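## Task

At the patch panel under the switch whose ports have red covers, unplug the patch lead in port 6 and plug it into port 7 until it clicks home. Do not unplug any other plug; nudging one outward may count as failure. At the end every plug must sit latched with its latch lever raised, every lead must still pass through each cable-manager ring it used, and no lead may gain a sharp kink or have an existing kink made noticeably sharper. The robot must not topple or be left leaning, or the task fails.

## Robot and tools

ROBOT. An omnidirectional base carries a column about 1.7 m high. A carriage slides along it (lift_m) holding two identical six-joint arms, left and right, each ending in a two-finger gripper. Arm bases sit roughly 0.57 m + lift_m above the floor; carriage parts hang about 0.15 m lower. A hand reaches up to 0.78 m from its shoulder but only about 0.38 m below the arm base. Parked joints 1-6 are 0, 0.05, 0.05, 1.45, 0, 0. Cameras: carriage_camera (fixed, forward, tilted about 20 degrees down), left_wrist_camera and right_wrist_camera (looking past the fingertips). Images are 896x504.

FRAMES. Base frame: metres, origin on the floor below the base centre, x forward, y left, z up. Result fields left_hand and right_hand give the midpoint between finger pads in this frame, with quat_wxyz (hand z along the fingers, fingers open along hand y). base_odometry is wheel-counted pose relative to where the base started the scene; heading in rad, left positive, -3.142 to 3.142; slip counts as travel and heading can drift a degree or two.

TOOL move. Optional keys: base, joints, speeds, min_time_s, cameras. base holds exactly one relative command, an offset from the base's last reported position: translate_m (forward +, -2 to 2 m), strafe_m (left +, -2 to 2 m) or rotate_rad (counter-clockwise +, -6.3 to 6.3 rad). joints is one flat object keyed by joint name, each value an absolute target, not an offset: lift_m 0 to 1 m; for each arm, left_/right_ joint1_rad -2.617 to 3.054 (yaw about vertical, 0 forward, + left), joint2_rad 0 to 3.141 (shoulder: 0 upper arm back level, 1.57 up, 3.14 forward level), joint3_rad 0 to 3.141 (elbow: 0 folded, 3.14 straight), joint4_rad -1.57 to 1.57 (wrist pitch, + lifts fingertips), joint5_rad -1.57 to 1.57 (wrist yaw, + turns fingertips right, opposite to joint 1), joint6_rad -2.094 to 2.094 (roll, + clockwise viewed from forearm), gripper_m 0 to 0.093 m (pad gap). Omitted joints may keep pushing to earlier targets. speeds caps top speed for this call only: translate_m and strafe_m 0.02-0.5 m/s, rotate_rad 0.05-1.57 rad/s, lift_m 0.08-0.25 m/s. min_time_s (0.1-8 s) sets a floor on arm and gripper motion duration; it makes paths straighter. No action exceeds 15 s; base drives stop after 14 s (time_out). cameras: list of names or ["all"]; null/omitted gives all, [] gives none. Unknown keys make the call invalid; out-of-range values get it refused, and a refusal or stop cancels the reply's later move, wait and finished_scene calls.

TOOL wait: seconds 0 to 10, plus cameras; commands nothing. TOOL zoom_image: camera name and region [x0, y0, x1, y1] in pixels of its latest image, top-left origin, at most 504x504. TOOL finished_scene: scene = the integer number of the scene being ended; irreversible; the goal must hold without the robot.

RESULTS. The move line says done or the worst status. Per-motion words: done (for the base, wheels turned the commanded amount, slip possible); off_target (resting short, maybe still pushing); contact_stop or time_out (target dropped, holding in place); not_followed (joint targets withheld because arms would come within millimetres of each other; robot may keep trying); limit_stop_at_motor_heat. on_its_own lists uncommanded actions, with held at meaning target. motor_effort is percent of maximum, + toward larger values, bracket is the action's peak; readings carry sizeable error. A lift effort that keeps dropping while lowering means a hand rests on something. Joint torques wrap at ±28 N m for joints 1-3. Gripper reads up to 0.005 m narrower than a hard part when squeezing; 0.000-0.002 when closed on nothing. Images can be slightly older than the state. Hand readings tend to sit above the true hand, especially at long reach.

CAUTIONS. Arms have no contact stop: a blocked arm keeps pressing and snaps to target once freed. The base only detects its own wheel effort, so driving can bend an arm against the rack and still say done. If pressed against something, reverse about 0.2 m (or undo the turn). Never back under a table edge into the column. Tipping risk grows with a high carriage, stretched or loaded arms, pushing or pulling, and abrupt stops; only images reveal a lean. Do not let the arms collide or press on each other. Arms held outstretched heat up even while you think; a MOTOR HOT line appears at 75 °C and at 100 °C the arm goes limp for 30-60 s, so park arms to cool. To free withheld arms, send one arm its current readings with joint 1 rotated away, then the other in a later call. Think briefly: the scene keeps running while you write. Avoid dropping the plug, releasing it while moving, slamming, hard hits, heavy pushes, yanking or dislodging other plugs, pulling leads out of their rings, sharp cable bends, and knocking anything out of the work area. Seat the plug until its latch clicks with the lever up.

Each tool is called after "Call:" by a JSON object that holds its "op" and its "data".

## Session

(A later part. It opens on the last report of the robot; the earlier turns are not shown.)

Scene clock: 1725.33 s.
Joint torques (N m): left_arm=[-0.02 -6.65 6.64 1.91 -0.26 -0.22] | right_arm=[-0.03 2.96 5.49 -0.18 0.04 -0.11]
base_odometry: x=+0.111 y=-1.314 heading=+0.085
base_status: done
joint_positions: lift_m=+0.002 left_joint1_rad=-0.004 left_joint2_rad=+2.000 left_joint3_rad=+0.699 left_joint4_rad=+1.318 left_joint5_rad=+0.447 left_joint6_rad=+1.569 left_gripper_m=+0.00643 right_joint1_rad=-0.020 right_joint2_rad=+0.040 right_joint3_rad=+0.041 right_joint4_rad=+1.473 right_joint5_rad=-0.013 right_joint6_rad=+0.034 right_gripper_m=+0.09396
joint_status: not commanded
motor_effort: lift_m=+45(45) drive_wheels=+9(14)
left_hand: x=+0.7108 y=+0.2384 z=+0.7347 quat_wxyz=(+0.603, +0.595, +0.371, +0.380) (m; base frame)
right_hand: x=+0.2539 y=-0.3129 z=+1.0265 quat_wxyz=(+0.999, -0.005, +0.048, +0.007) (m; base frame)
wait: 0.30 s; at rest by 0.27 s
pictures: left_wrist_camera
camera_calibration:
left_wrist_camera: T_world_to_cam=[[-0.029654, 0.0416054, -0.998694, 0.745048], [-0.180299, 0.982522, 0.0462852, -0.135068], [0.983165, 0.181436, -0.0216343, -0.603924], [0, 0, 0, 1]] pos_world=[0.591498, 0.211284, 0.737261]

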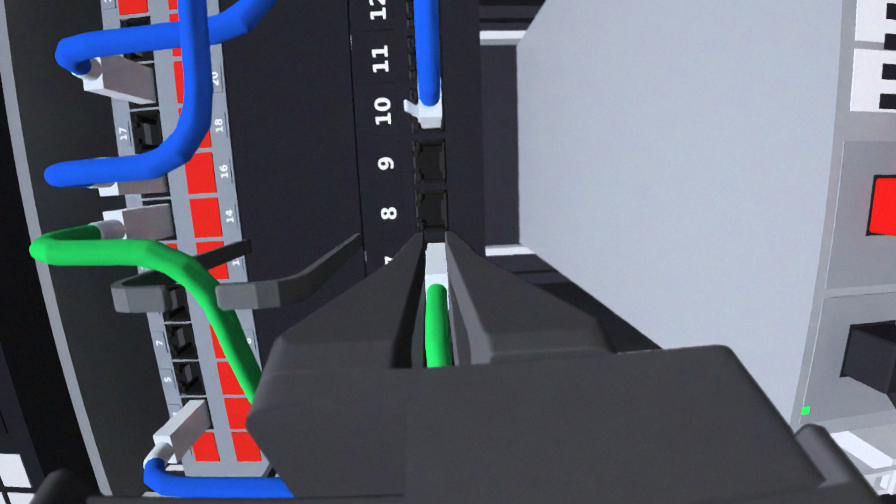

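Call:
{"op": "move", "data": {"base": {"translate_m": 0.003}, "joints": {"left_joint5_rad": 0.41}, "speeds": {"translate_m": 0.02}, "cameras": []}}

Call:
{"op": "wait", "data": {"seconds": 0.3, "cameras": ["left_wrist_camera"]}}

Call:
{"op": "zoom_image", "data": {"camera": "left_wrist_camera", "region": [390, 170, 490, 270]}}

Scene clock: 1739.23 s.
Joint torques (N m): left_arm=[-0.02 -6.67 7.08 1.87 -0.56 -0.23] | right_arm=[-0.06 2.97 5.44 -0.2 0.06 -0.15]
move: off_target
base_odometry: x=+0.113 y=-1.314 heading=+0.086
base_status: done
joint_positions: lift_m=+0.002 left_joint1_rad=-0.004 left_joint2_rad=+2.000 left_joint3_rad=+0.694 left_joint4_rad=+1.326 left_joint5_rad=+0.458 left_joint6_rad=+1.569 left_gripper_m=+0.00643 right_joint1_rad=-0.020 right_joint2_rad=+0.040 right_joint3_rad=+0.041 right_joint4_rad=+1.474 right_joint5_rad=-0.013 right_joint6_rad=+0.034 right_gripper_m=+0.09396
joint_status: left_joint5_rad off_target (ended at +0.458, target +0.410)
motor_effort: lift_m=+45(45) drive_wheels=+10(14)
left_hand: x=+0.7089 y=+0.2366 z=+0.7347 quat_wxyz=(+0.605, +0.597, +0.367, +0.378) (m; base frame)
right_hand: x=+0.2538 y=-0.3129 z=+1.0265 quat_wxyz=(+0.999, -0.005, +0.048, +0.007) (m; base frame)
pictures: none
No camera images: "cameras" was empty.

Scene clock: 1739.53 s.
Joint torques (N m): left_arm=[-0.03 -6.67 7.08 1.83 -0.58 -0.23] | right_arm=[0.01 2.85 5.39 -0.17 0.02 -0.13]
base_odometry: x=+0.113 y=-1.314 heading=+0.086
base_status: done
joint_positions: lift_m=+0.002 left_joint1_rad=-0.004 left_joint2_rad=+2.000 left_joint3_rad=+0.694 left_joint4_rad=+1.326 left_joint5_rad=+0.458 left_joint6_rad=+1.569 left_gripper_m=+0.00643 right_joint1_rad=-0.020 right_joint2_rad=+0.040 right_joint3_rad=+0.041 right_joint4_rad=+1.474 right_joint5_rad=-0.013 right_joint6_rad=+0.034 right_gripper_m=+0.09396
joint_status: left_joint5_rad off_target (ended at +0.458, target +0.410)
motor_effort: lift_m=+45(45) drive_wheels=+9(14)
left_hand: x=+0.7089 y=+0.2366 z=+0.7347 quat_wxyz=(+0.605, +0.597, +0.367, +0.378) (m; base frame)
right_hand: x=+0.2538 y=-0.3129 z=+1.0265 quat_wxyz=(+0.999, -0.005, +0.048, +0.007) (m; base frame)
wait: 0.30 s; at rest by 0.27 s
pictures: left_wrist_camera
camera_calibration:
left_wrist_camera: T_world_to_cam=[[-0.0261262, 0.0421236, -0.998771, 0.74257], [-0.169186, 0.984512, 0.0459479, -0.141798], [0.985238, 0.170179, -0.0185948, -0.602703], [0, 0, 0, 1]] pos_world=[0.589216, 0.210889, 0.736965]

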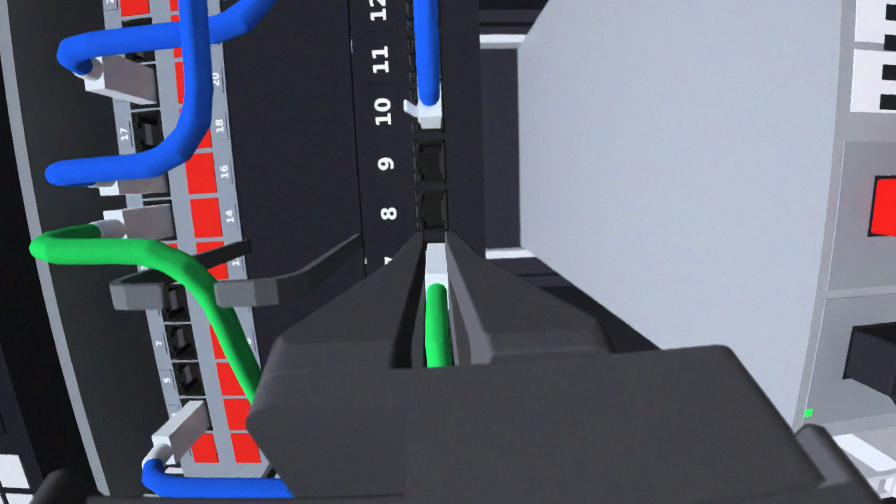

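Scaled by 5.040 from the camera's 896x504 image, which has a finer 1280x720 frame.

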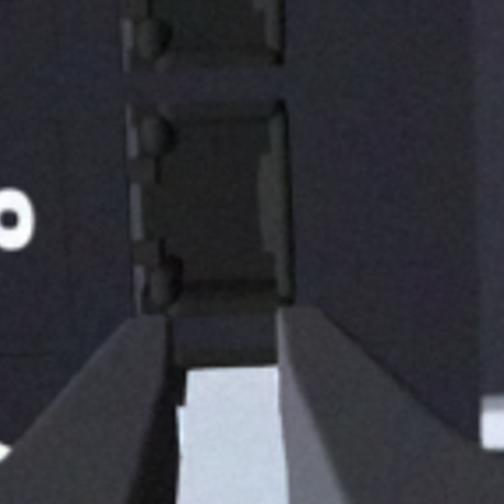

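Call:
{"op": "move", "data": {"base": {"translate_m": -0.008}, "joints": {"left_joint5_rad": 0.425}, "speeds": {"translate_m": 0.03}, "cameras": []}}

Call:
{"op": "move", "data": {"base": {"strafe_m": -0.0095}, "joints": {"left_joint5_rad": 0.375}, "speeds": {"strafe_m": 0.03}, "cameras": []}}

Call:
{"op": "wait", "data": {"seconds": 0.3, "cameras": ["left_wrist_camera"]}}

Call:
{"op": "zoom_image", "data": {"camera": "left_wrist_camera", "region": [390, 170, 490, 270]}}

Scene clock: 1794.80 s.
Joint torques (N m): left_arm=[0.12 -6.68 5.68 2.07 -0.12 -0.23] | right_arm=[-0.01 3 5.44 -0.2 0.04 -0.11]
move: done
base_odometry: x=+0.105 y=-1.315 heading=+0.085
base_status: done
joint_positions: lift_m=+0.002 left_joint1_rad=-0.007 left_joint2_rad=+2.000 left_joint3_rad=+0.711 left_joint4_rad=+1.302 left_joint5_rad=+0.434 left_joint6_rad=+1.569 left_gripper_m=+0.00643 right_joint1_rad=-0.020 right_joint2_rad=+0.040 right_joint3_rad=+0.041 right_joint4_rad=+1.473 right_joint5_rad=-0.013 right_joint6_rad=+0.034 right_gripper_m=+0.09396
joint_status: all done
motor_effort: lift_m=+45(45) drive_wheels=+9(11)
left_hand: x=+0.7142 y=+0.2390 z=+0.7351 quat_wxyz=(+0.600, +0.594, +0.375, +0.382) (m; base frame)
right_hand: x=+0.2541 y=-0.3129 z=+1.0265 quat_wxyz=(+0.999, -0.005, +0.049, +0.007) (m; base frame)
pictures: none
No camera images: "cameras" was empty.

Scene clock: 1795.57 s.
Joint torques (N m): left_arm=[0.21 -6.72 5.67 2.08 -0.21 -0.22] | right_arm=[-0.16 2.96 5.39 -0.16 0.04 -0.11]
move: done
base_odometry: x=+0.106 y=-1.324 heading=+0.086
base_status: done
joint_positions: lift_m=+0.002 left_joint1_rad=-0.007 left_joint2_rad=+2.000 left_joint3_rad=+0.711 left_joint4_rad=+1.302 left_joint5_rad=+0.393 left_joint6_rad=+1.569 left_gripper_m=+0.00643 right_joint1_rad=-0.020 right_joint2_rad=+0.040 right_joint3_rad=+0.041 right_joint4_rad=+1.473 right_joint5_rad=-0.012 right_joint6_rad=+0.034 right_gripper_m=+0.09396
joint_status: all done
motor_effort: lift_m=+45(45) drive_wheels=-5(8)
left_hand: x=+0.7170 y=+0.2454 z=+0.7351 quat_wxyz=(+0.592, +0.587, +0.388, +0.394) (m; base frame)
right_hand: x=+0.2541 y=-0.3130 z=+1.0265 quat_wxyz=(+0.999, -0.005, +0.049, +0.007) (m; base frame)
pictures: none
No camera images: "cameras" was empty.

Scene clock: 1795.87 s.
Joint torques (N m): left_arm=[0.31 -6.71 5.71 2.1 -0.22 -0.23] | right_arm=[-0.17 3.21 5.39 -0.17 0 -0.16]
base_odometry: x=+0.106 y=-1.324 heading=+0.086
base_status: done
joint_positions: lift_m=+0.002 left_joint1_rad=-0.007 left_joint2_rad=+2.000 left_joint3_rad=+0.711 left_joint4_rad=+1.302 left_joint5_rad=+0.393 left_joint6_rad=+1.569 left_gripper_m=+0.00643 right_joint1_rad=-0.020 right_joint2_rad=+0.040 right_joint3_rad=+0.041 right_joint4_rad=+1.473 right_joint5_rad=-0.012 right_joint6_rad=+0.034 right_gripper_m=+0.09396
joint_status: all done
motor_effort: lift_m=+45(45) drive_wheels=-6(8)
left_hand: x=+0.7170 y=+0.2454 z=+0.7351 quat_wxyz=(+0.592, +0.587, +0.388, +0.394) (m; base frame)
right_hand: x=+0.2541 y=-0.3130 z=+1.0265 quat_wxyz=(+0.999, -0.005, +0.049, +0.007) (m; base frame)
wait: 0.30 s; at rest by 0.27 s
pictures: left_wrist_camera
camera_calibration:
left_wrist_camera: T_world_to_cam=[[-0.0362789, 0.0391732, -0.998574, 0.750666], [-0.229678, 0.972156, 0.0464813, -0.103094], [0.97259, 0.231037, -0.0262715, -0.612474], [0, 0, 0, 1]] pos_world=[0.599241, 0.212322, 0.738297]

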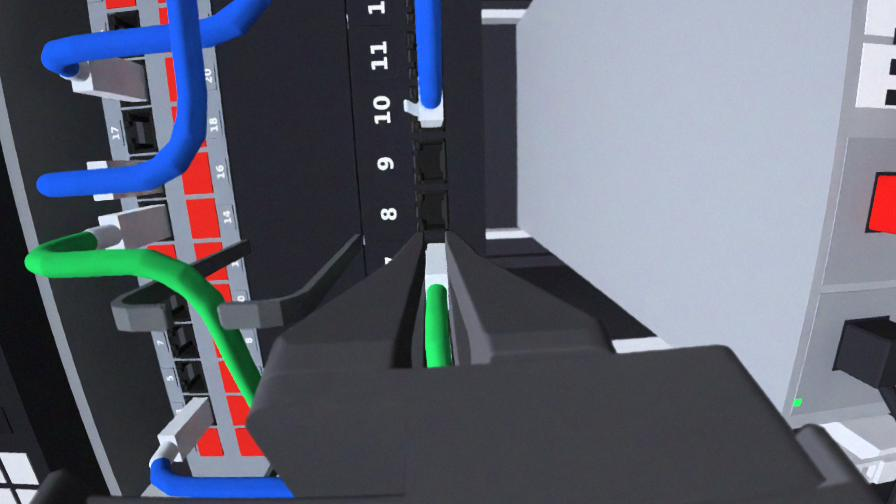

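Scaled by 5.040 from the camera's 896x504 image, which has a finer 1280x720 frame.

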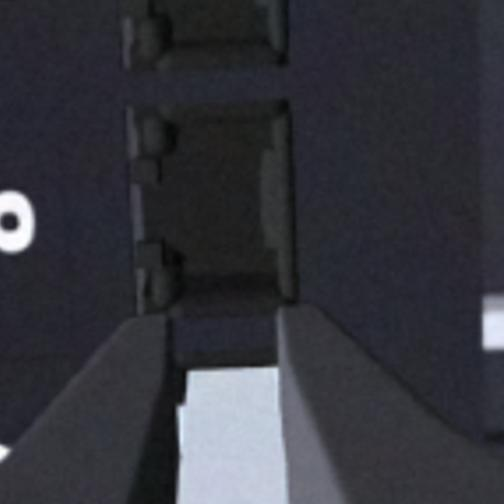

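Call:
{"op": "move", "data": {"base": {"strafe_m": -0.0014}, "speeds": {"strafe_m": 0.03}, "cameras": []}}

Call:
{"op": "move", "data": {"base": {"translate_m": 0.006}, "joints": {"left_joint5_rad": 0.36}, "speeds": {"translate_m": 0.02}, "cameras": []}}

Call:
{"op": "wait", "data": {"seconds": 0.3, "cameras": ["left_wrist_camera"]}}

Call:
{"op": "zoom_image", "data": {"camera": "left_wrist_camera", "region": [390, 170, 490, 270]}}

Scene clock: 1813.53 s.
Joint torques (N m): left_arm=[0.29 -6.74 5.7 2.1 -0.15 -0.22] | right_arm=[-0.02 2.93 5.39 -0.14 0.03 -0.14]
move: done
base_odometry: x=+0.106 y=-1.325 heading=+0.087
base_status: done
joint_positions: lift_m=+0.002 left_joint1_rad=-0.007 left_joint2_rad=+2.000 left_joint3_rad=+0.711 left_joint4_rad=+1.302 left_joint5_rad=+0.387 left_joint6_rad=+1.569 left_gripper_m=+0.00643 right_joint1_rad=-0.020 right_joint2_rad=+0.040 right_joint3_rad=+0.041 right_joint4_rad=+1.472 right_joint5_rad=-0.012 right_joint6_rad=+0.034 right_gripper_m=+0.09396
joint_status: not commanded
motor_effort: lift_m=+45(45) drive_wheels=+6(7)
left_hand: x=+0.7175 y=+0.2465 z=+0.7351 quat_wxyz=(+0.591, +0.585, +0.390, +0.396) (m; base frame)
right_hand: x=+0.2542 y=-0.3130 z=+1.0265 quat_wxyz=(+0.999, -0.005, +0.049, +0.007) (m; base frame)
pictures: none
No camera images: "cameras" was empty.

Scene clock: 1814.27 s.
Joint torques (N m): left_arm=[0.31 -6.63 7.02 1.85 -0.5 -0.22] | right_arm=[-0.13 2.82 5.41 -0.17 0.02 -0.15]
move: off_target
base_odometry: x=+0.112 y=-1.324 heading=+0.088
base_status: done
joint_positions: lift_m=+0.002 left_joint1_rad=-0.008 left_joint2_rad=+2.000 left_joint3_rad=+0.695 left_joint4_rad=+1.325 left_joint5_rad=+0.401 left_joint6_rad=+1.569 left_gripper_m=+0.00643 right_joint1_rad=-0.020 right_joint2_rad=+0.040 right_joint3_rad=+0.041 right_joint4_rad=+1.473 right_joint5_rad=-0.012 right_joint6_rad=+0.034 right_gripper_m=+0.09396
joint_status: left_joint5_rad off_target (ended at +0.401, target +0.360)
motor_effort: lift_m=+45(45) drive_wheels=+8(13)
left_hand: x=+0.7129 y=+0.2438 z=+0.7348 quat_wxyz=(+0.595, +0.587, +0.383, +0.393) (m; base frame)
right_hand: x=+0.2541 y=-0.3130 z=+1.0265 quat_wxyz=(+0.999, -0.005, +0.049, +0.007) (m; base frame)
pictures: none
No camera images: "cameras" was empty.

Scene clock: 1814.57 s.
Joint torques (N m): left_arm=[0.31 -6.64 7.06 1.86 -0.5 -0.23] | right_arm=[-0.12 2.84 5.39 -0.17 0.06 -0.11]
base_odometry: x=+0.112 y=-1.324 heading=+0.088
base_status: done
joint_positions: lift_m=+0.002 left_joint1_rad=-0.008 left_joint2_rad=+2.000 left_joint3_rad=+0.695 left_joint4_rad=+1.325 left_joint5_rad=+0.401 left_joint6_rad=+1.569 left_gripper_m=+0.00643 right_joint1_rad=-0.020 right_joint2_rad=+0.040 right_joint3_rad=+0.041 right_joint4_rad=+1.473 right_joint5_rad=-0.012 right_joint6_rad=+0.034 right_gripper_m=+0.09396
joint_status: left_joint5_rad off_target (ended at +0.401, target +0.360)
motor_effort: lift_m=+45(45) drive_wheels=+8(13)
left_hand: x=+0.7129 y=+0.2438 z=+0.7348 quat_wxyz=(+0.595, +0.587, +0.383, +0.393) (m; base frame)
right_hand: x=+0.2541 y=-0.3130 z=+1.0265 quat_wxyz=(+0.999, -0.005, +0.049, +0.007) (m; base frame)
wait: 0.30 s; at rest by 0.27 s
pictures: left_wrist_camera
camera_calibration:
left_wrist_camera: T_world_to_cam=[[-0.0286943, 0.0395349, -0.998806, 0.744946], [-0.221472, 0.974131, 0.0449208, -0.10765], [0.974744, 0.222497, -0.0191961, -0.612735], [0, 0, 0, 1]] pos_world=[0.594794, 0.211745, 0.73713]

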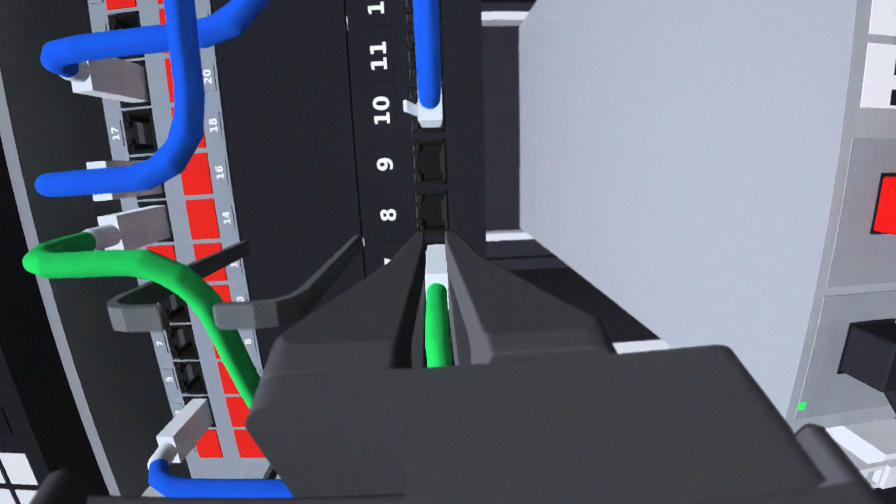

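Scaled by 5.040 from the camera's 896x504 image, which has a finer 1280x720 frame.

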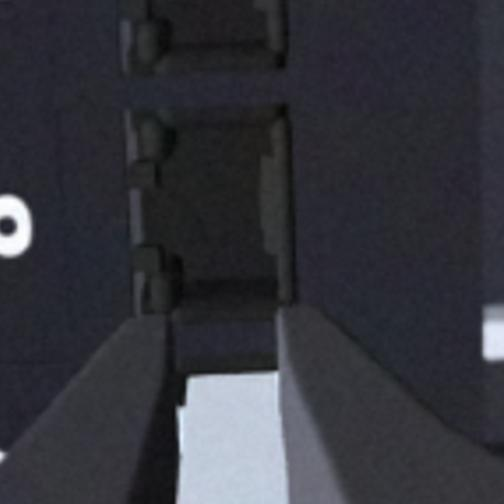

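Call:
{"op": "move", "data": {"base": {"translate_m": 0.004}, "speeds": {"translate_m": 0.02}, "joints": {"left_joint5_rad": 0.345}, "cameras": ["left_wrist_camera"]}}

Call:
{"op": "zoom_image", "data": {"camera": "left_wrist_camera", "region": [390, 170, 490, 270]}}

Scene clock: 1846.80 s.
Joint torques (N m): left_arm=[0.2 -6.6 8.13 1.67 -0.76 -0.22] | right_arm=[-0.12 3 5.59 -0.13 0.07 -0.13]
move: off_target
base_odometry: x=+0.116 y=-1.324 heading=+0.089
base_status: done
joint_positions: lift_m=+0.002 left_joint1_rad=-0.007 left_joint2_rad=+2.000 left_joint3_rad=+0.683 left_joint4_rad=+1.342 left_joint5_rad=+0.408 left_joint6_rad=+1.569 left_gripper_m=+0.00643 right_joint1_rad=-0.020 right_joint2_rad=+0.040 right_joint3_rad=+0.041 right_joint4_rad=+1.473 right_joint5_rad=-0.012 right_joint6_rad=+0.034 right_gripper_m=+0.09396
joint_status: left_joint5_rad off_target (ended at +0.408, target +0.345)
motor_effort: lift_m=+45(45) drive_wheels=+10(15)
left_hand: x=+0.7097 y=+0.2431 z=+0.7346 quat_wxyz=(+0.597, +0.587, +0.379, +0.393) (m; base frame)
right_hand: x=+0.2541 y=-0.3130 z=+1.0265 quat_wxyz=(+0.999, -0.005, +0.049, +0.007) (m; base frame)
pictures: left_wrist_camera
camera_calibration:
left_wrist_camera: T_world_to_cam=[[-0.0231014, 0.0398263, -0.99894, 0.740695], [-0.215389, 0.975542, 0.0438746, -0.111499], [0.976255, 0.216174, -0.0139582, -0.61286], [0, 0, 0, 1]] pos_world=[0.591403, 0.211757, 0.736247]

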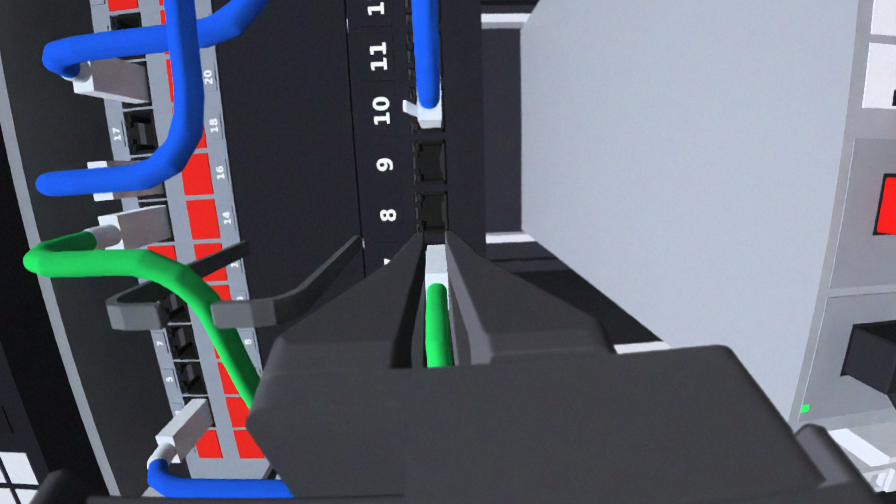

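Scaled by 5.040 from the camera's 896x504 image, which has a finer 1280x720 frame.

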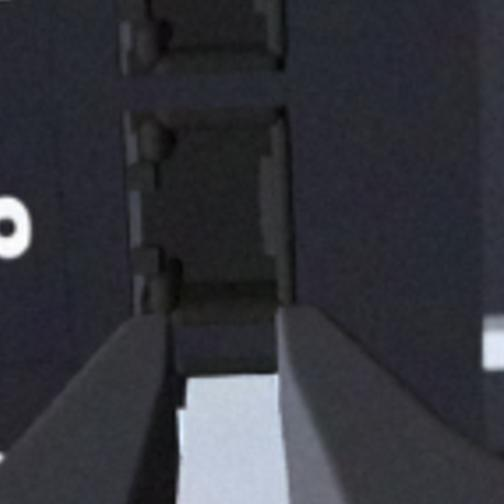

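Call:
{"op": "move", "data": {"base": {"strafe_m": -0.003}, "speeds": {"strafe_m": 0.02}, "joints": {"left_joint5_rad": 0.32}, "cameras": []}}

Call:
{"op": "move", "data": {"base": {"translate_m": 0.004}, "speeds": {"translate_m": 0.02}, "cameras": ["left_wrist_camera"]}}

Call:
{"op": "zoom_image", "data": {"camera": "left_wrist_camera", "region": [390, 170, 490, 270]}}

Scene clock: 1867.93 s.
Joint torques (N m): left_arm=[0.23 -6.54 8.06 1.67 -0.92 -0.22] | right_arm=[-0.12 3.07 5.33 -0.19 0.04 -0.11]
move: off_target
base_odometry: x=+0.116 y=-1.326 heading=+0.090
base_status: done
joint_positions: lift_m=+0.002 left_joint1_rad=-0.007 left_joint2_rad=+2.000 left_joint3_rad=+0.683 left_joint4_rad=+1.342 left_joint5_rad=+0.397 left_joint6_rad=+1.569 left_gripper_m=+0.00643 right_joint1_rad=-0.020 right_joint2_rad=+0.040 right_joint3_rad=+0.041 right_joint4_rad=+1.473 right_joint5_rad=-0.012 right_joint6_rad=+0.034 right_gripper_m=+0.09396
joint_status: left_joint5_rad off_target (ended at +0.397, target +0.320)
motor_effort: lift_m=+45(45) drive_wheels=+10(12)
left_hand: x=+0.7105 y=+0.2449 z=+0.7345 quat_wxyz=(+0.595, +0.585, +0.383, +0.396) (m; base frame)
right_hand: x=+0.2541 y=-0.3130 z=+1.0265 quat_wxyz=(+0.999, -0.005, +0.049, +0.007) (m; base frame)
pictures: none
No camera images: "cameras" was empty.

Scene clock: 1868.57 s.
Joint torques (N m): left_arm=[0.13 -6.52 8.75 1.57 -1.01 -0.23] | right_arm=[0.08 2.85 5.23 -0.19 0.02 -0.14]
move: done
base_odometry: x=+0.120 y=-1.326 heading=+0.091
base_status: done
joint_positions: lift_m=+0.002 left_joint1_rad=-0.007 left_joint2_rad=+2.000 left_joint3_rad=+0.676 left_joint4_rad=+1.353 left_joint5_rad=+0.402 left_joint6_rad=+1.569 left_gripper_m=+0.00643 right_joint1_rad=-0.020 right_joint2_rad=+0.040 right_joint3_rad=+0.041 right_joint4_rad=+1.473 right_joint5_rad=-0.013 right_joint6_rad=+0.034 right_gripper_m=+0.09396
joint_status: not commanded
motor_effort: lift_m=+45(45) drive_wheels=+10(17)
left_hand: x=+0.7086 y=+0.2440 z=+0.7346 quat_wxyz=(+0.597, +0.585, +0.380, +0.396) (m; base frame)
right_hand: x=+0.2540 y=-0.3129 z=+1.0265 quat_wxyz=(+0.999, -0.005, +0.049, +0.007) (m; base frame)
pictures: left_wrist_camera
camera_calibration:
left_wrist_camera: T_world_to_cam=[[-0.0199148, 0.039509, -0.999021, 0.738501], [-0.221486, 0.974217, 0.0429433, -0.107362], [0.97496, 0.222125, -0.0106506, -0.614932], [0, 0, 0, 1]] pos_world=[0.590462, 0.212008, 0.735839]

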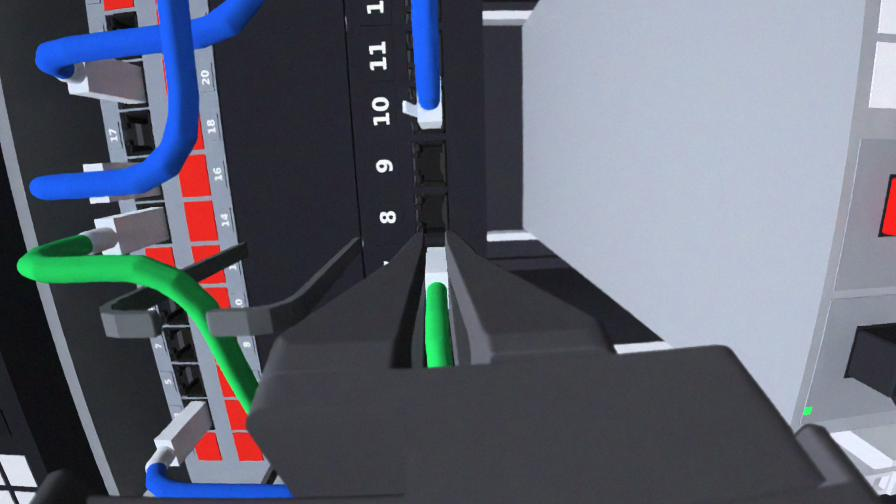

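Scaled by 5.040 from the camera's 896x504 image, which has a finer 1280x720 frame.

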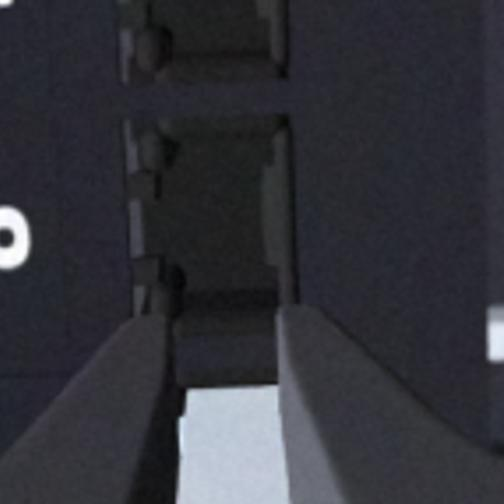

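Call:
{"op": "move", "data": {"base": {"translate_m": 0.004}, "speeds": {"translate_m": 0.02}, "cameras": ["left_wrist_camera"]}}

Call:
{"op": "zoom_image", "data": {"camera": "left_wrist_camera", "region": [390, 170, 490, 270]}}

Scene clock: 1876.80 s.
Joint torques (N m): left_arm=[0.18 -6.56 8.87 1.5 -1.05 -0.22] | right_arm=[0.05 2.86 5.23 -0.17 0.05 -0.16]
move: done
base_odometry: x=+0.124 y=-1.325 heading=+0.092
base_status: done
joint_positions: lift_m=+0.002 left_joint1_rad=-0.007 left_joint2_rad=+2.000 left_joint3_rad=+0.672 left_joint4_rad=+1.359 left_joint5_rad=+0.409 left_joint6_rad=+1.569 left_gripper_m=+0.00643 right_joint1_rad=-0.020 right_joint2_rad=+0.040 right_joint3_rad=+0.041 right_joint4_rad=+1.473 right_joint5_rad=-0.013 right_joint6_rad=+0.034 right_gripper_m=+0.09396
joint_status: not commanded
motor_effort: lift_m=+45(45) drive_wheels=+9(14)
left_hand: x=+0.7073 y=+0.2430 z=+0.7346 quat_wxyz=(+0.599, +0.586, +0.378, +0.395) (m; base frame)
right_hand: x=+0.2540 y=-0.3129 z=+1.0265 quat_wxyz=(+0.999, -0.005, +0.049, +0.007) (m; base frame)
pictures: left_wrist_camera
camera_calibration:
left_wrist_camera: T_world_to_cam=[[-0.0173698, 0.039806, -0.999056, 0.736738], [-0.215265, 0.975625, 0.0426151, -0.111168], [0.976401, 0.215802, -0.00837762, -0.614578], [0, 0, 0, 1]] pos_world=[0.588941, 0.211758, 0.735632]

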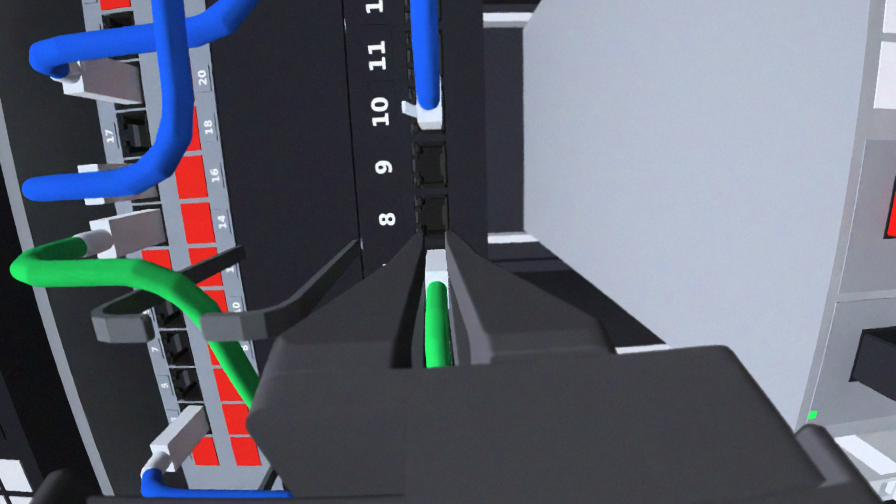

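Scaled by 5.040 from the camera's 896x504 image, which has a finer 1280x720 frame.

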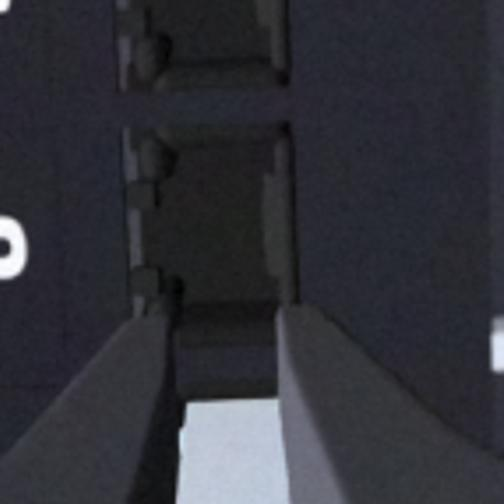

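Call:
{"op": "move", "data": {"base": {"translate_m": 0.004}, "speeds": {"translate_m": 0.02}, "cameras": ["left_wrist_camera"]}}

Call:
{"op": "zoom_image", "data": {"camera": "left_wrist_camera", "region": [390, 200, 490, 300]}}

Scene clock: 1924.53 s.
Joint torques (N m): left_arm=[0.2 -6.5 10.04 1.29 -1.12 -0.22] | right_arm=[-0.08 2.76 5.48 -0.17 0.01 -0.13]
move: done
base_odometry: x=+0.128 y=-1.325 heading=+0.092
base_status: done
joint_positions: lift_m=+0.002 left_joint1_rad=-0.006 left_joint2_rad=+2.000 left_joint3_rad=+0.659 left_joint4_rad=+1.378 left_joint5_rad=+0.414 left_joint6_rad=+1.569 left_gripper_m=+0.00643 right_joint1_rad=-0.020 right_joint2_rad=+0.040 right_joint3_rad=+0.041 right_joint4_rad=+1.473 right_joint5_rad=-0.013 right_joint6_rad=+0.034 right_gripper_m=+0.09396
joint_status: not commanded
motor_effort: lift_m=+45(45) drive_wheels=+9(17)
left_hand: x=+0.7039 y=+0.2425 z=+0.7343 quat_wxyz=(+0.601, +0.586, +0.374, +0.395) (m; base frame)
right_hand: x=+0.2540 y=-0.3129 z=+1.0265 quat_wxyz=(+0.999, -0.005, +0.049, +0.007) (m; base frame)
pictures: left_wrist_camera
camera_calibration:
left_wrist_camera: T_world_to_cam=[[-0.0118351, 0.0400353, -0.999128, 0.732481], [-0.210652, 0.976674, 0.0416308, -0.114157], [0.97749, 0.210961, -0.0031255, -0.614619], [0, 0, 0, 1]] pos_world=[0.585405, 0.211829, 0.734673]

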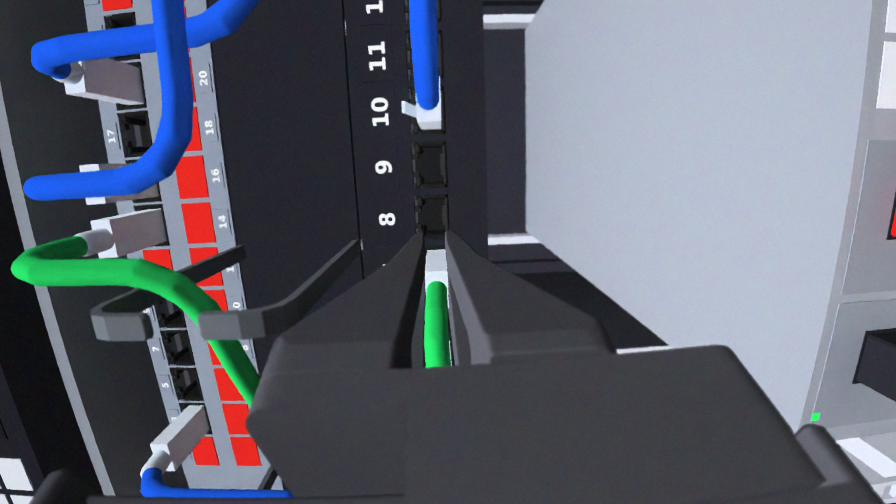

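Scaled by 5.040 from the camera's 896x504 image, which has a finer 1280x720 frame.

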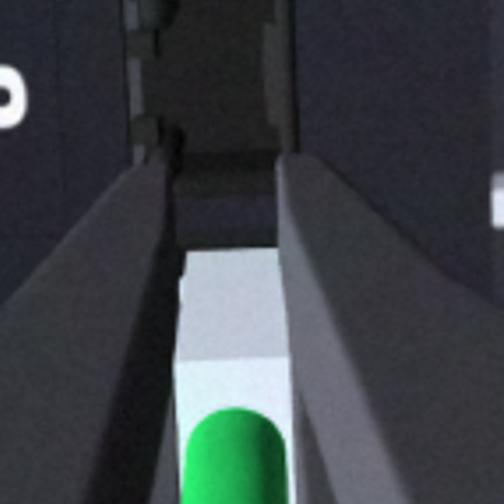

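Call:
{"op": "move", "data": {"base": {"translate_m": -0.008}, "speeds": {"translate_m": 0.02}, "joints": {"left_joint5_rad": 0.375}, "cameras": ["left_wrist_camera"]}}

Call:
{"op": "zoom_image", "data": {"camera": "left_wrist_camera", "region": [390, 200, 490, 300]}}

Scene clock: 1940.47 s.
Joint torques (N m): left_arm=[0.17 -6.57 7.73 1.73 -0.34 -0.22] | right_arm=[-0.16 2.92 5.46 -0.19 0.06 -0.17]
move: off_target
base_odometry: x=+0.120 y=-1.326 heading=+0.092
base_status: done
joint_positions: lift_m=+0.002 left_joint1_rad=-0.006 left_joint2_rad=+2.000 left_joint3_rad=+0.687 left_joint4_rad=+1.336 left_joint5_rad=+0.404 left_joint6_rad=+1.569 left_gripper_m=+0.00643 right_joint1_rad=-0.020 right_joint2_rad=+0.040 right_joint3_rad=+0.041 right_joint4_rad=+1.473 right_joint5_rad=-0.013 right_joint6_rad=+0.034 right_gripper_m=+0.09396
joint_status: left_joint5_rad off_target (ended at +0.404, target +0.375)
motor_effort: lift_m=+45(45) drive_wheels=+2(5)
left_hand: x=+0.7110 y=+0.2441 z=+0.7343 quat_wxyz=(+0.596, +0.587, +0.382, +0.394) (m; base frame)
right_hand: x=+0.2541 y=-0.3129 z=+1.0265 quat_wxyz=(+0.999, -0.005, +0.049, +0.007) (m; base frame)
pictures: left_wrist_camera
camera_calibration:
left_wrist_camera: T_world_to_cam=[[-0.0263625, 0.0396064, -0.998868, 0.742757], [-0.22046, 0.974382, 0.044454, -0.108816], [0.97504, 0.221382, -0.0169556, -0.612507], [0, 0, 0, 1]] pos_world=[0.59281, 0.212208, 0.736368]

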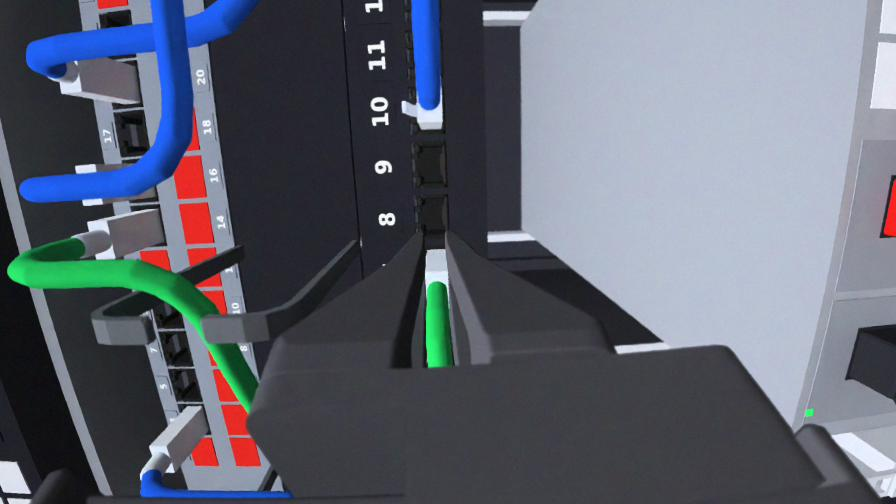

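Scaled by 5.040 from the camera's 896x504 image, which has a finer 1280x720 frame.

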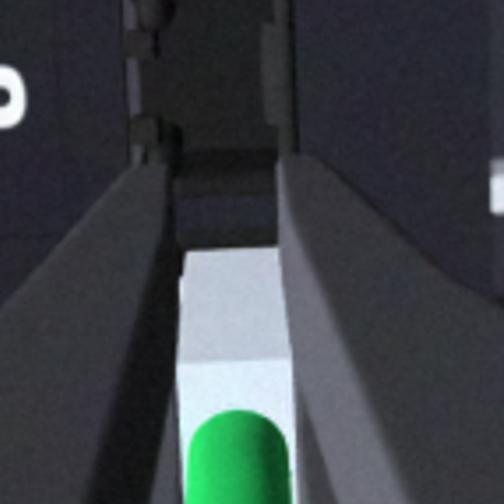

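Call:
{"op": "move", "data": {"base": {"translate_m": -0.003}, "speeds": {"translate_m": 0.02}, "joints": {"left_joint5_rad": 0.392}, "cameras": []}}

Call:
{"op": "move", "data": {"joints": {"left_gripper_m": 0.0085}, "min_time_s": 1.5, "cameras": ["left_wrist_camera"]}}

Call:
{"op": "zoom_image", "data": {"camera": "left_wrist_camera", "region": [390, 200, 490, 300]}}

Scene clock: 1949.47 s.
Joint torques (N m): left_arm=[0.18 -6.67 6.79 1.91 -0.14 -0.22] | right_arm=[-0.18 2.93 5.35 -0.18 0.01 -0.11]
move: done
base_odometry: x=+0.117 y=-1.326 heading=+0.092
base_status: done
joint_positions: lift_m=+0.002 left_joint1_rad=-0.006 left_joint2_rad=+2.000 left_joint3_rad=+0.699 left_joint4_rad=+1.318 left_joint5_rad=+0.403 left_joint6_rad=+1.569 left_gripper_m=+0.00643 right_joint1_rad=-0.020 right_joint2_rad=+0.040 right_joint3_rad=+0.041 right_joint4_rad=+1.473 right_joint5_rad=-0.013 right_joint6_rad=+0.034 right_gripper_m=+0.09396
joint_status: all done
motor_effort: lift_m=+45(45) drive_wheels=+4(6)
left_hand: x=+0.7137 y=+0.2441 z=+0.7346 quat_wxyz=(+0.595, +0.588, +0.384, +0.392) (m; base frame)
right_hand: x=+0.2541 y=-0.3129 z=+1.0265 quat_wxyz=(+0.999, -0.005, +0.049, +0.007) (m; base frame)
pictures: none
No camera images: "cameras" was empty.

Scene clock: 1951.27 s.
Joint torques (N m): left_arm=[0.2 -6.65 6.72 1.92 -0.15 -0.23] | right_arm=[0.03 2.77 5.37 -0.17 0 -0.16]
move: done
base_odometry: x=+0.117 y=-1.326 heading=+0.092
base_status: not commanded
joint_positions: lift_m=+0.002 left_joint1_rad=-0.006 left_joint2_rad=+2.000 left_joint3_rad=+0.699 left_joint4_rad=+1.318 left_joint5_rad=+0.403 left_joint6_rad=+1.569 left_gripper_m=+0.00838 right_joint1_rad=-0.020 right_joint2_rad=+0.040 right_joint3_rad=+0.041 right_joint4_rad=+1.473 right_joint5_rad=-0.013 right_joint6_rad=+0.034 right_gripper_m=+0.09396
joint_status: all done
motor_effort: lift_m=+45(45) drive_wheels=+4(5)
left_hand: x=+0.7137 y=+0.2441 z=+0.7346 quat_wxyz=(+0.595, +0.588, +0.384, +0.392) (m; base frame)
right_hand: x=+0.2541 y=-0.3129 z=+1.0265 quat_wxyz=(+0.999, -0.005, +0.049, +0.007) (m; base frame)
pictures: left_wrist_camera
camera_calibration:
left_wrist_camera: T_world_to_cam=[[-0.0317118, 0.0396136, -0.998712, 0.746781], [-0.220591, 0.974298, 0.0456496, -0.108906], [0.974851, 0.221755, -0.0221583, -0.611297], [0, 0, 0, 1]] pos_world=[0.595581, 0.212082, 0.737245]

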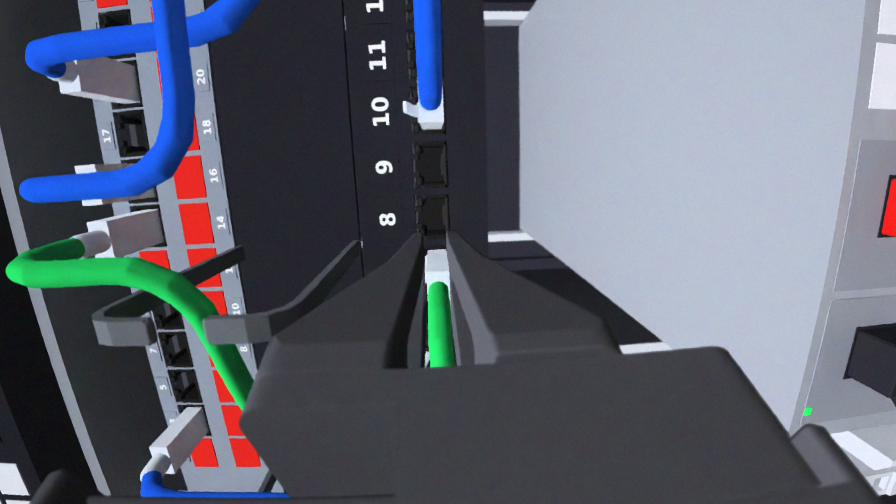

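Scaled by 5.040 from the camera's 896x504 image, which has a finer 1280x720 frame.

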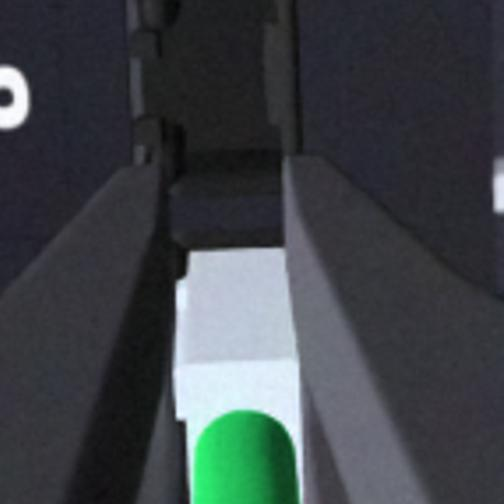

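Call:
{"op": "move", "data": {"joints": {"left_gripper_m": 0.018}, "min_time_s": 1.5, "cameras": ["left_wrist_camera"]}}

Call:
{"op": "zoom_image", "data": {"camera": "left_wrist_camera", "region": [390, 200, 490, 300]}}

Scene clock: 1957.10 s.
Joint torques (N m): left_arm=[0.18 -6.64 6.75 1.9 -0.15 -0.23] | right_arm=[0.02 2.93 5.45 -0.16 0.05 -0.1]
move: done
base_odometry: x=+0.117 y=-1.326 heading=+0.092
base_status: not commanded
joint_positions: lift_m=+0.002 left_joint1_rad=-0.006 left_joint2_rad=+2.000 left_joint3_rad=+0.699 left_joint4_rad=+1.320 left_joint5_rad=+0.403 left_joint6_rad=+1.569 left_gripper_m=+0.01784 right_joint1_rad=-0.020 right_joint2_rad=+0.040 right_joint3_rad=+0.041 right_joint4_rad=+1.473 right_joint5_rad=-0.013 right_joint6_rad=+0.034 right_gripper_m=+0.09396
joint_status: all done
motor_effort: lift_m=+45(45) drive_wheels=+4(5)
left_hand: x=+0.7137 y=+0.2441 z=+0.7351 quat_wxyz=(+0.595, +0.587, +0.383, +0.393) (m; base frame)
right_hand: x=+0.2541 y=-0.3129 z=+1.0265 quat_wxyz=(+0.999, -0.005, +0.049, +0.007) (m; base frame)
pictures: left_wrist_camera
camera_calibration:
left_wrist_camera: T_world_to_cam=[[-0.0294259, 0.039599, -0.998782, 0.745735], [-0.220695, 0.974298, 0.0451304, -0.108477], [0.974899, 0.221754, -0.0199303, -0.612948], [0, 0, 0, 1]] pos_world=[0.595566, 0.212083, 0.737507]

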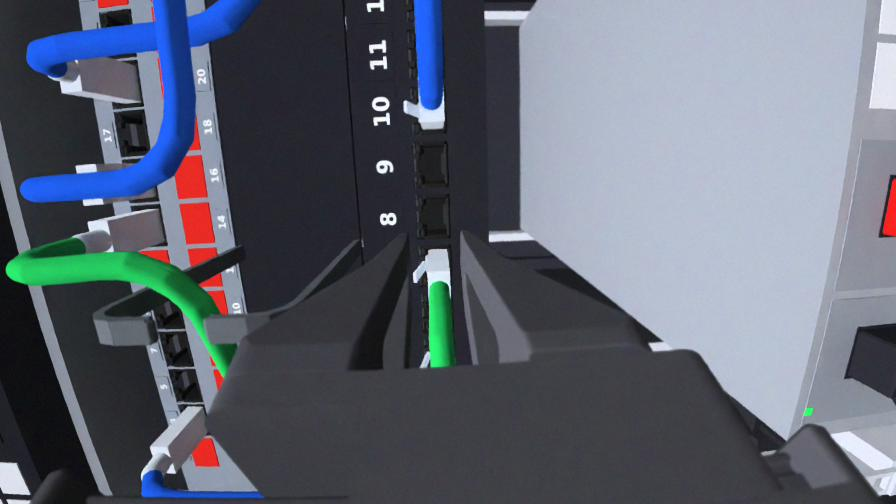

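Scaled by 5.040 from the camera's 896x504 image, which has a finer 1280x720 frame.

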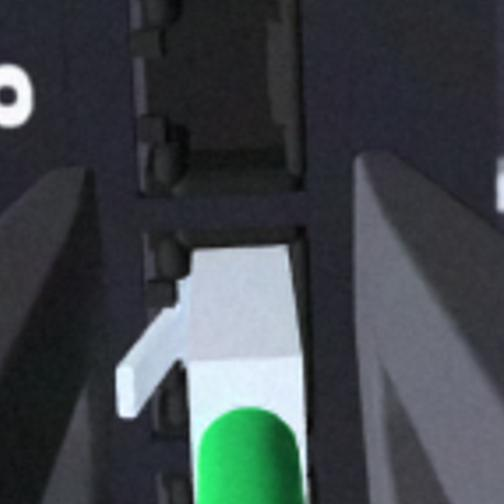

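Call:
{"op": "move", "data": {"base": {"translate_m": -0.03}, "speeds": {"translate_m": 0.03}, "cameras": ["left_wrist_camera"]}}

Call:
{"op": "zoom_image", "data": {"camera": "left_wrist_camera", "region": [390, 80, 490, 180]}}

Call:
{"op": "zoom_image", "data": {"camera": "left_wrist_camera", "region": [390, 200, 490, 300]}}

Scene clock: 1968.70 s.
Joint torques (N m): left_arm=[0.18 -6.71 6.76 1.98 -0.12 -0.22] | right_arm=[-0.1 3.04 5.48 -0.18 -0.01 -0.16]
move: done
base_odometry: x=+0.087 y=-1.328 heading=+0.093
base_status: done
joint_positions: lift_m=+0.002 left_joint1_rad=-0.006 left_joint2_rad=+2.000 left_joint3_rad=+0.699 left_joint4_rad=+1.318 left_joint5_rad=+0.402 left_joint6_rad=+1.569 left_gripper_m=+0.01785 right_joint1_rad=-0.020 right_joint2_rad=+0.040 right_joint3_rad=+0.041 right_joint4_rad=+1.473 right_joint5_rad=-0.013 right_joint6_rad=+0.034 right_gripper_m=+0.09396
joint_status: not commanded
motor_effort: lift_m=+45(45) drive_wheels=+5(10)
left_hand: x=+0.7138 y=+0.2442 z=+0.7346 quat_wxyz=(+0.595, +0.587, +0.384, +0.393) (m; base frame)
right_hand: x=+0.2541 y=-0.3129 z=+1.0265 quat_wxyz=(+0.999, -0.005, +0.049, +0.007) (m; base frame)
pictures: left_wrist_camera
camera_calibration:
left_wrist_camera: T_world_to_cam=[[-0.0317572, 0.0395583, -0.998712, 0.746824], [-0.221706, 0.974045, 0.0456311, -0.108194], [0.974596, 0.222869, -0.0221627, -0.611501], [0, 0, 0, 1]] pos_world=[0.595696, 0.212128, 0.737247]

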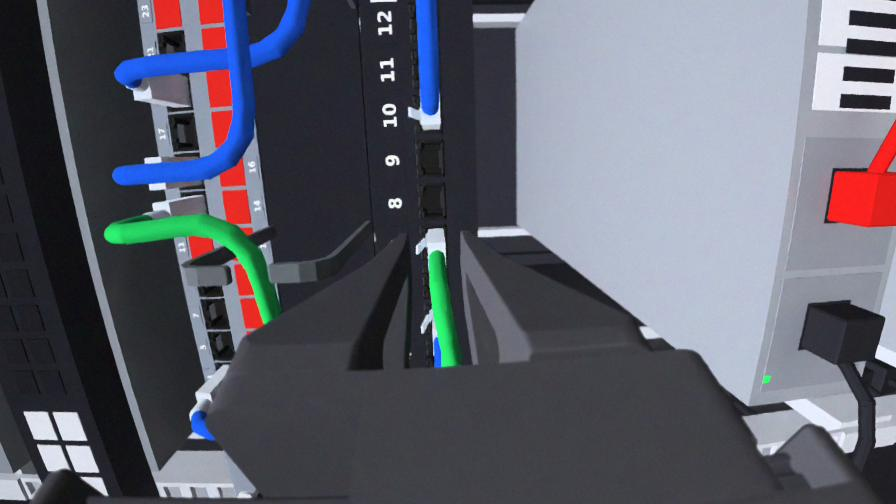

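Scaled by 5.040 from the camera's 896x504 image, which has a finer 1280x720 frame.

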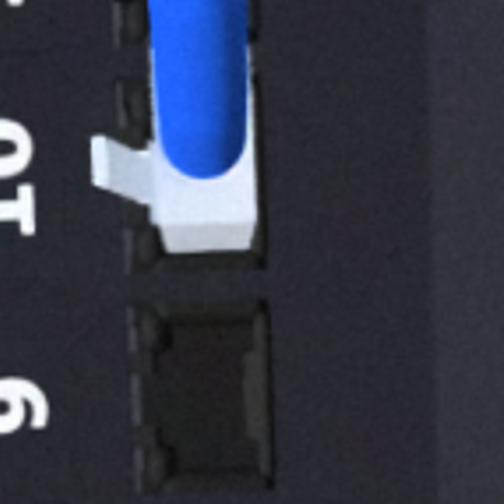

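Scaled by 5.040 from the camera's 896x504 image, which has a finer 1280x720 frame.

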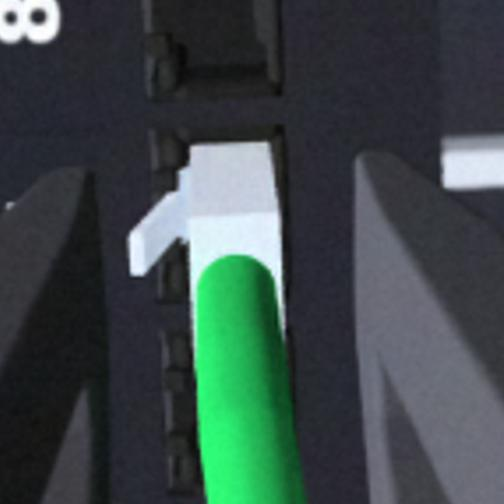

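Call:
{"op": "move", "data": {"base": {"translate_m": -0.06}, "speeds": {"translate_m": 0.04}, "cameras": ["left_wrist_camera"]}}

Call:
{"op": "zoom_image", "data": {"camera": "left_wrist_camera", "region": [380, 90, 580, 290]}}

Call:
{"op": "zoom_image", "data": {"camera": "left_wrist_camera", "region": [400, 180, 480, 260]}}

Scene clock: 1977.00 s.
Joint torques (N m): left_arm=[0.17 -6.6 6.67 1.94 -0.11 -0.22] | right_arm=[-0.05 2.99 5.42 -0.18 0.02 -0.12]
move: done
base_odometry: x=+0.027 y=-1.334 heading=+0.094
base_status: done
joint_positions: lift_m=+0.002 left_joint1_rad=-0.006 left_joint2_rad=+2.000 left_joint3_rad=+0.699 left_joint4_rad=+1.316 left_joint5_rad=+0.400 left_joint6_rad=+1.569 left_gripper_m=+0.01785 right_joint1_rad=-0.020 right_joint2_rad=+0.040 right_joint3_rad=+0.041 right_joint4_rad=+1.472 right_joint5_rad=-0.013 right_joint6_rad=+0.034 right_gripper_m=+0.09396
joint_status: not commanded
motor_effort: lift_m=+45(45) drive_wheels=+18(18)
left_hand: x=+0.7140 y=+0.2447 z=+0.7343 quat_wxyz=(+0.594, +0.587, +0.385, +0.393) (m; base frame)
right_hand: x=+0.2542 y=-0.3129 z=+1.0265 quat_wxyz=(+0.999, -0.005, +0.049, +0.007) (m; base frame)
pictures: left_wrist_camera
camera_calibration:
left_wrist_camera: T_world_to_cam=[[-0.0333566, 0.0394815, -0.998663, 0.747634], [-0.223493, 0.973621, 0.0459564, -0.107405], [0.974135, 0.224727, -0.0236529, -0.610848], [0, 0, 0, 1]] pos_world=[0.595982, 0.212328, 0.737122]

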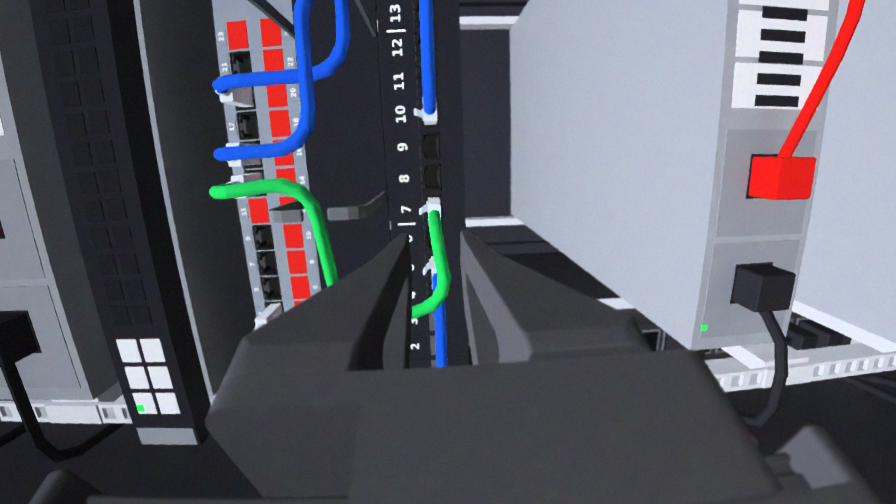

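Scaled by 2.520 from the camera's 896x504 image, which has a finer 1280x720 frame.

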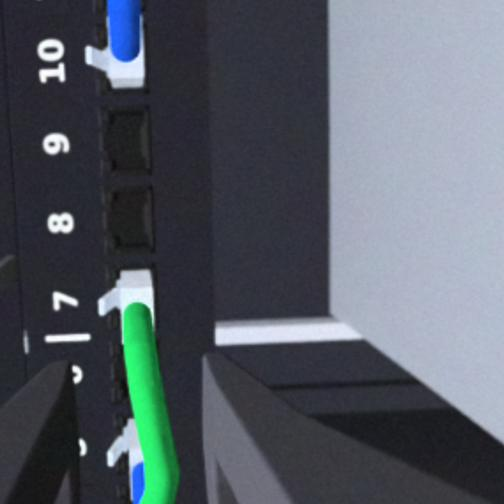

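Scaled by 6.300 from the camera's 896x504 image, which has a finer 1280x720 frame.

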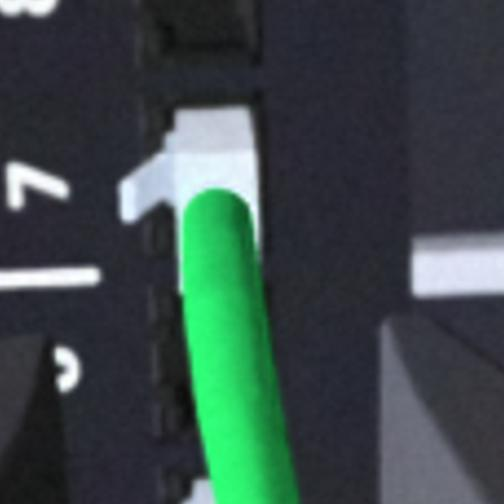

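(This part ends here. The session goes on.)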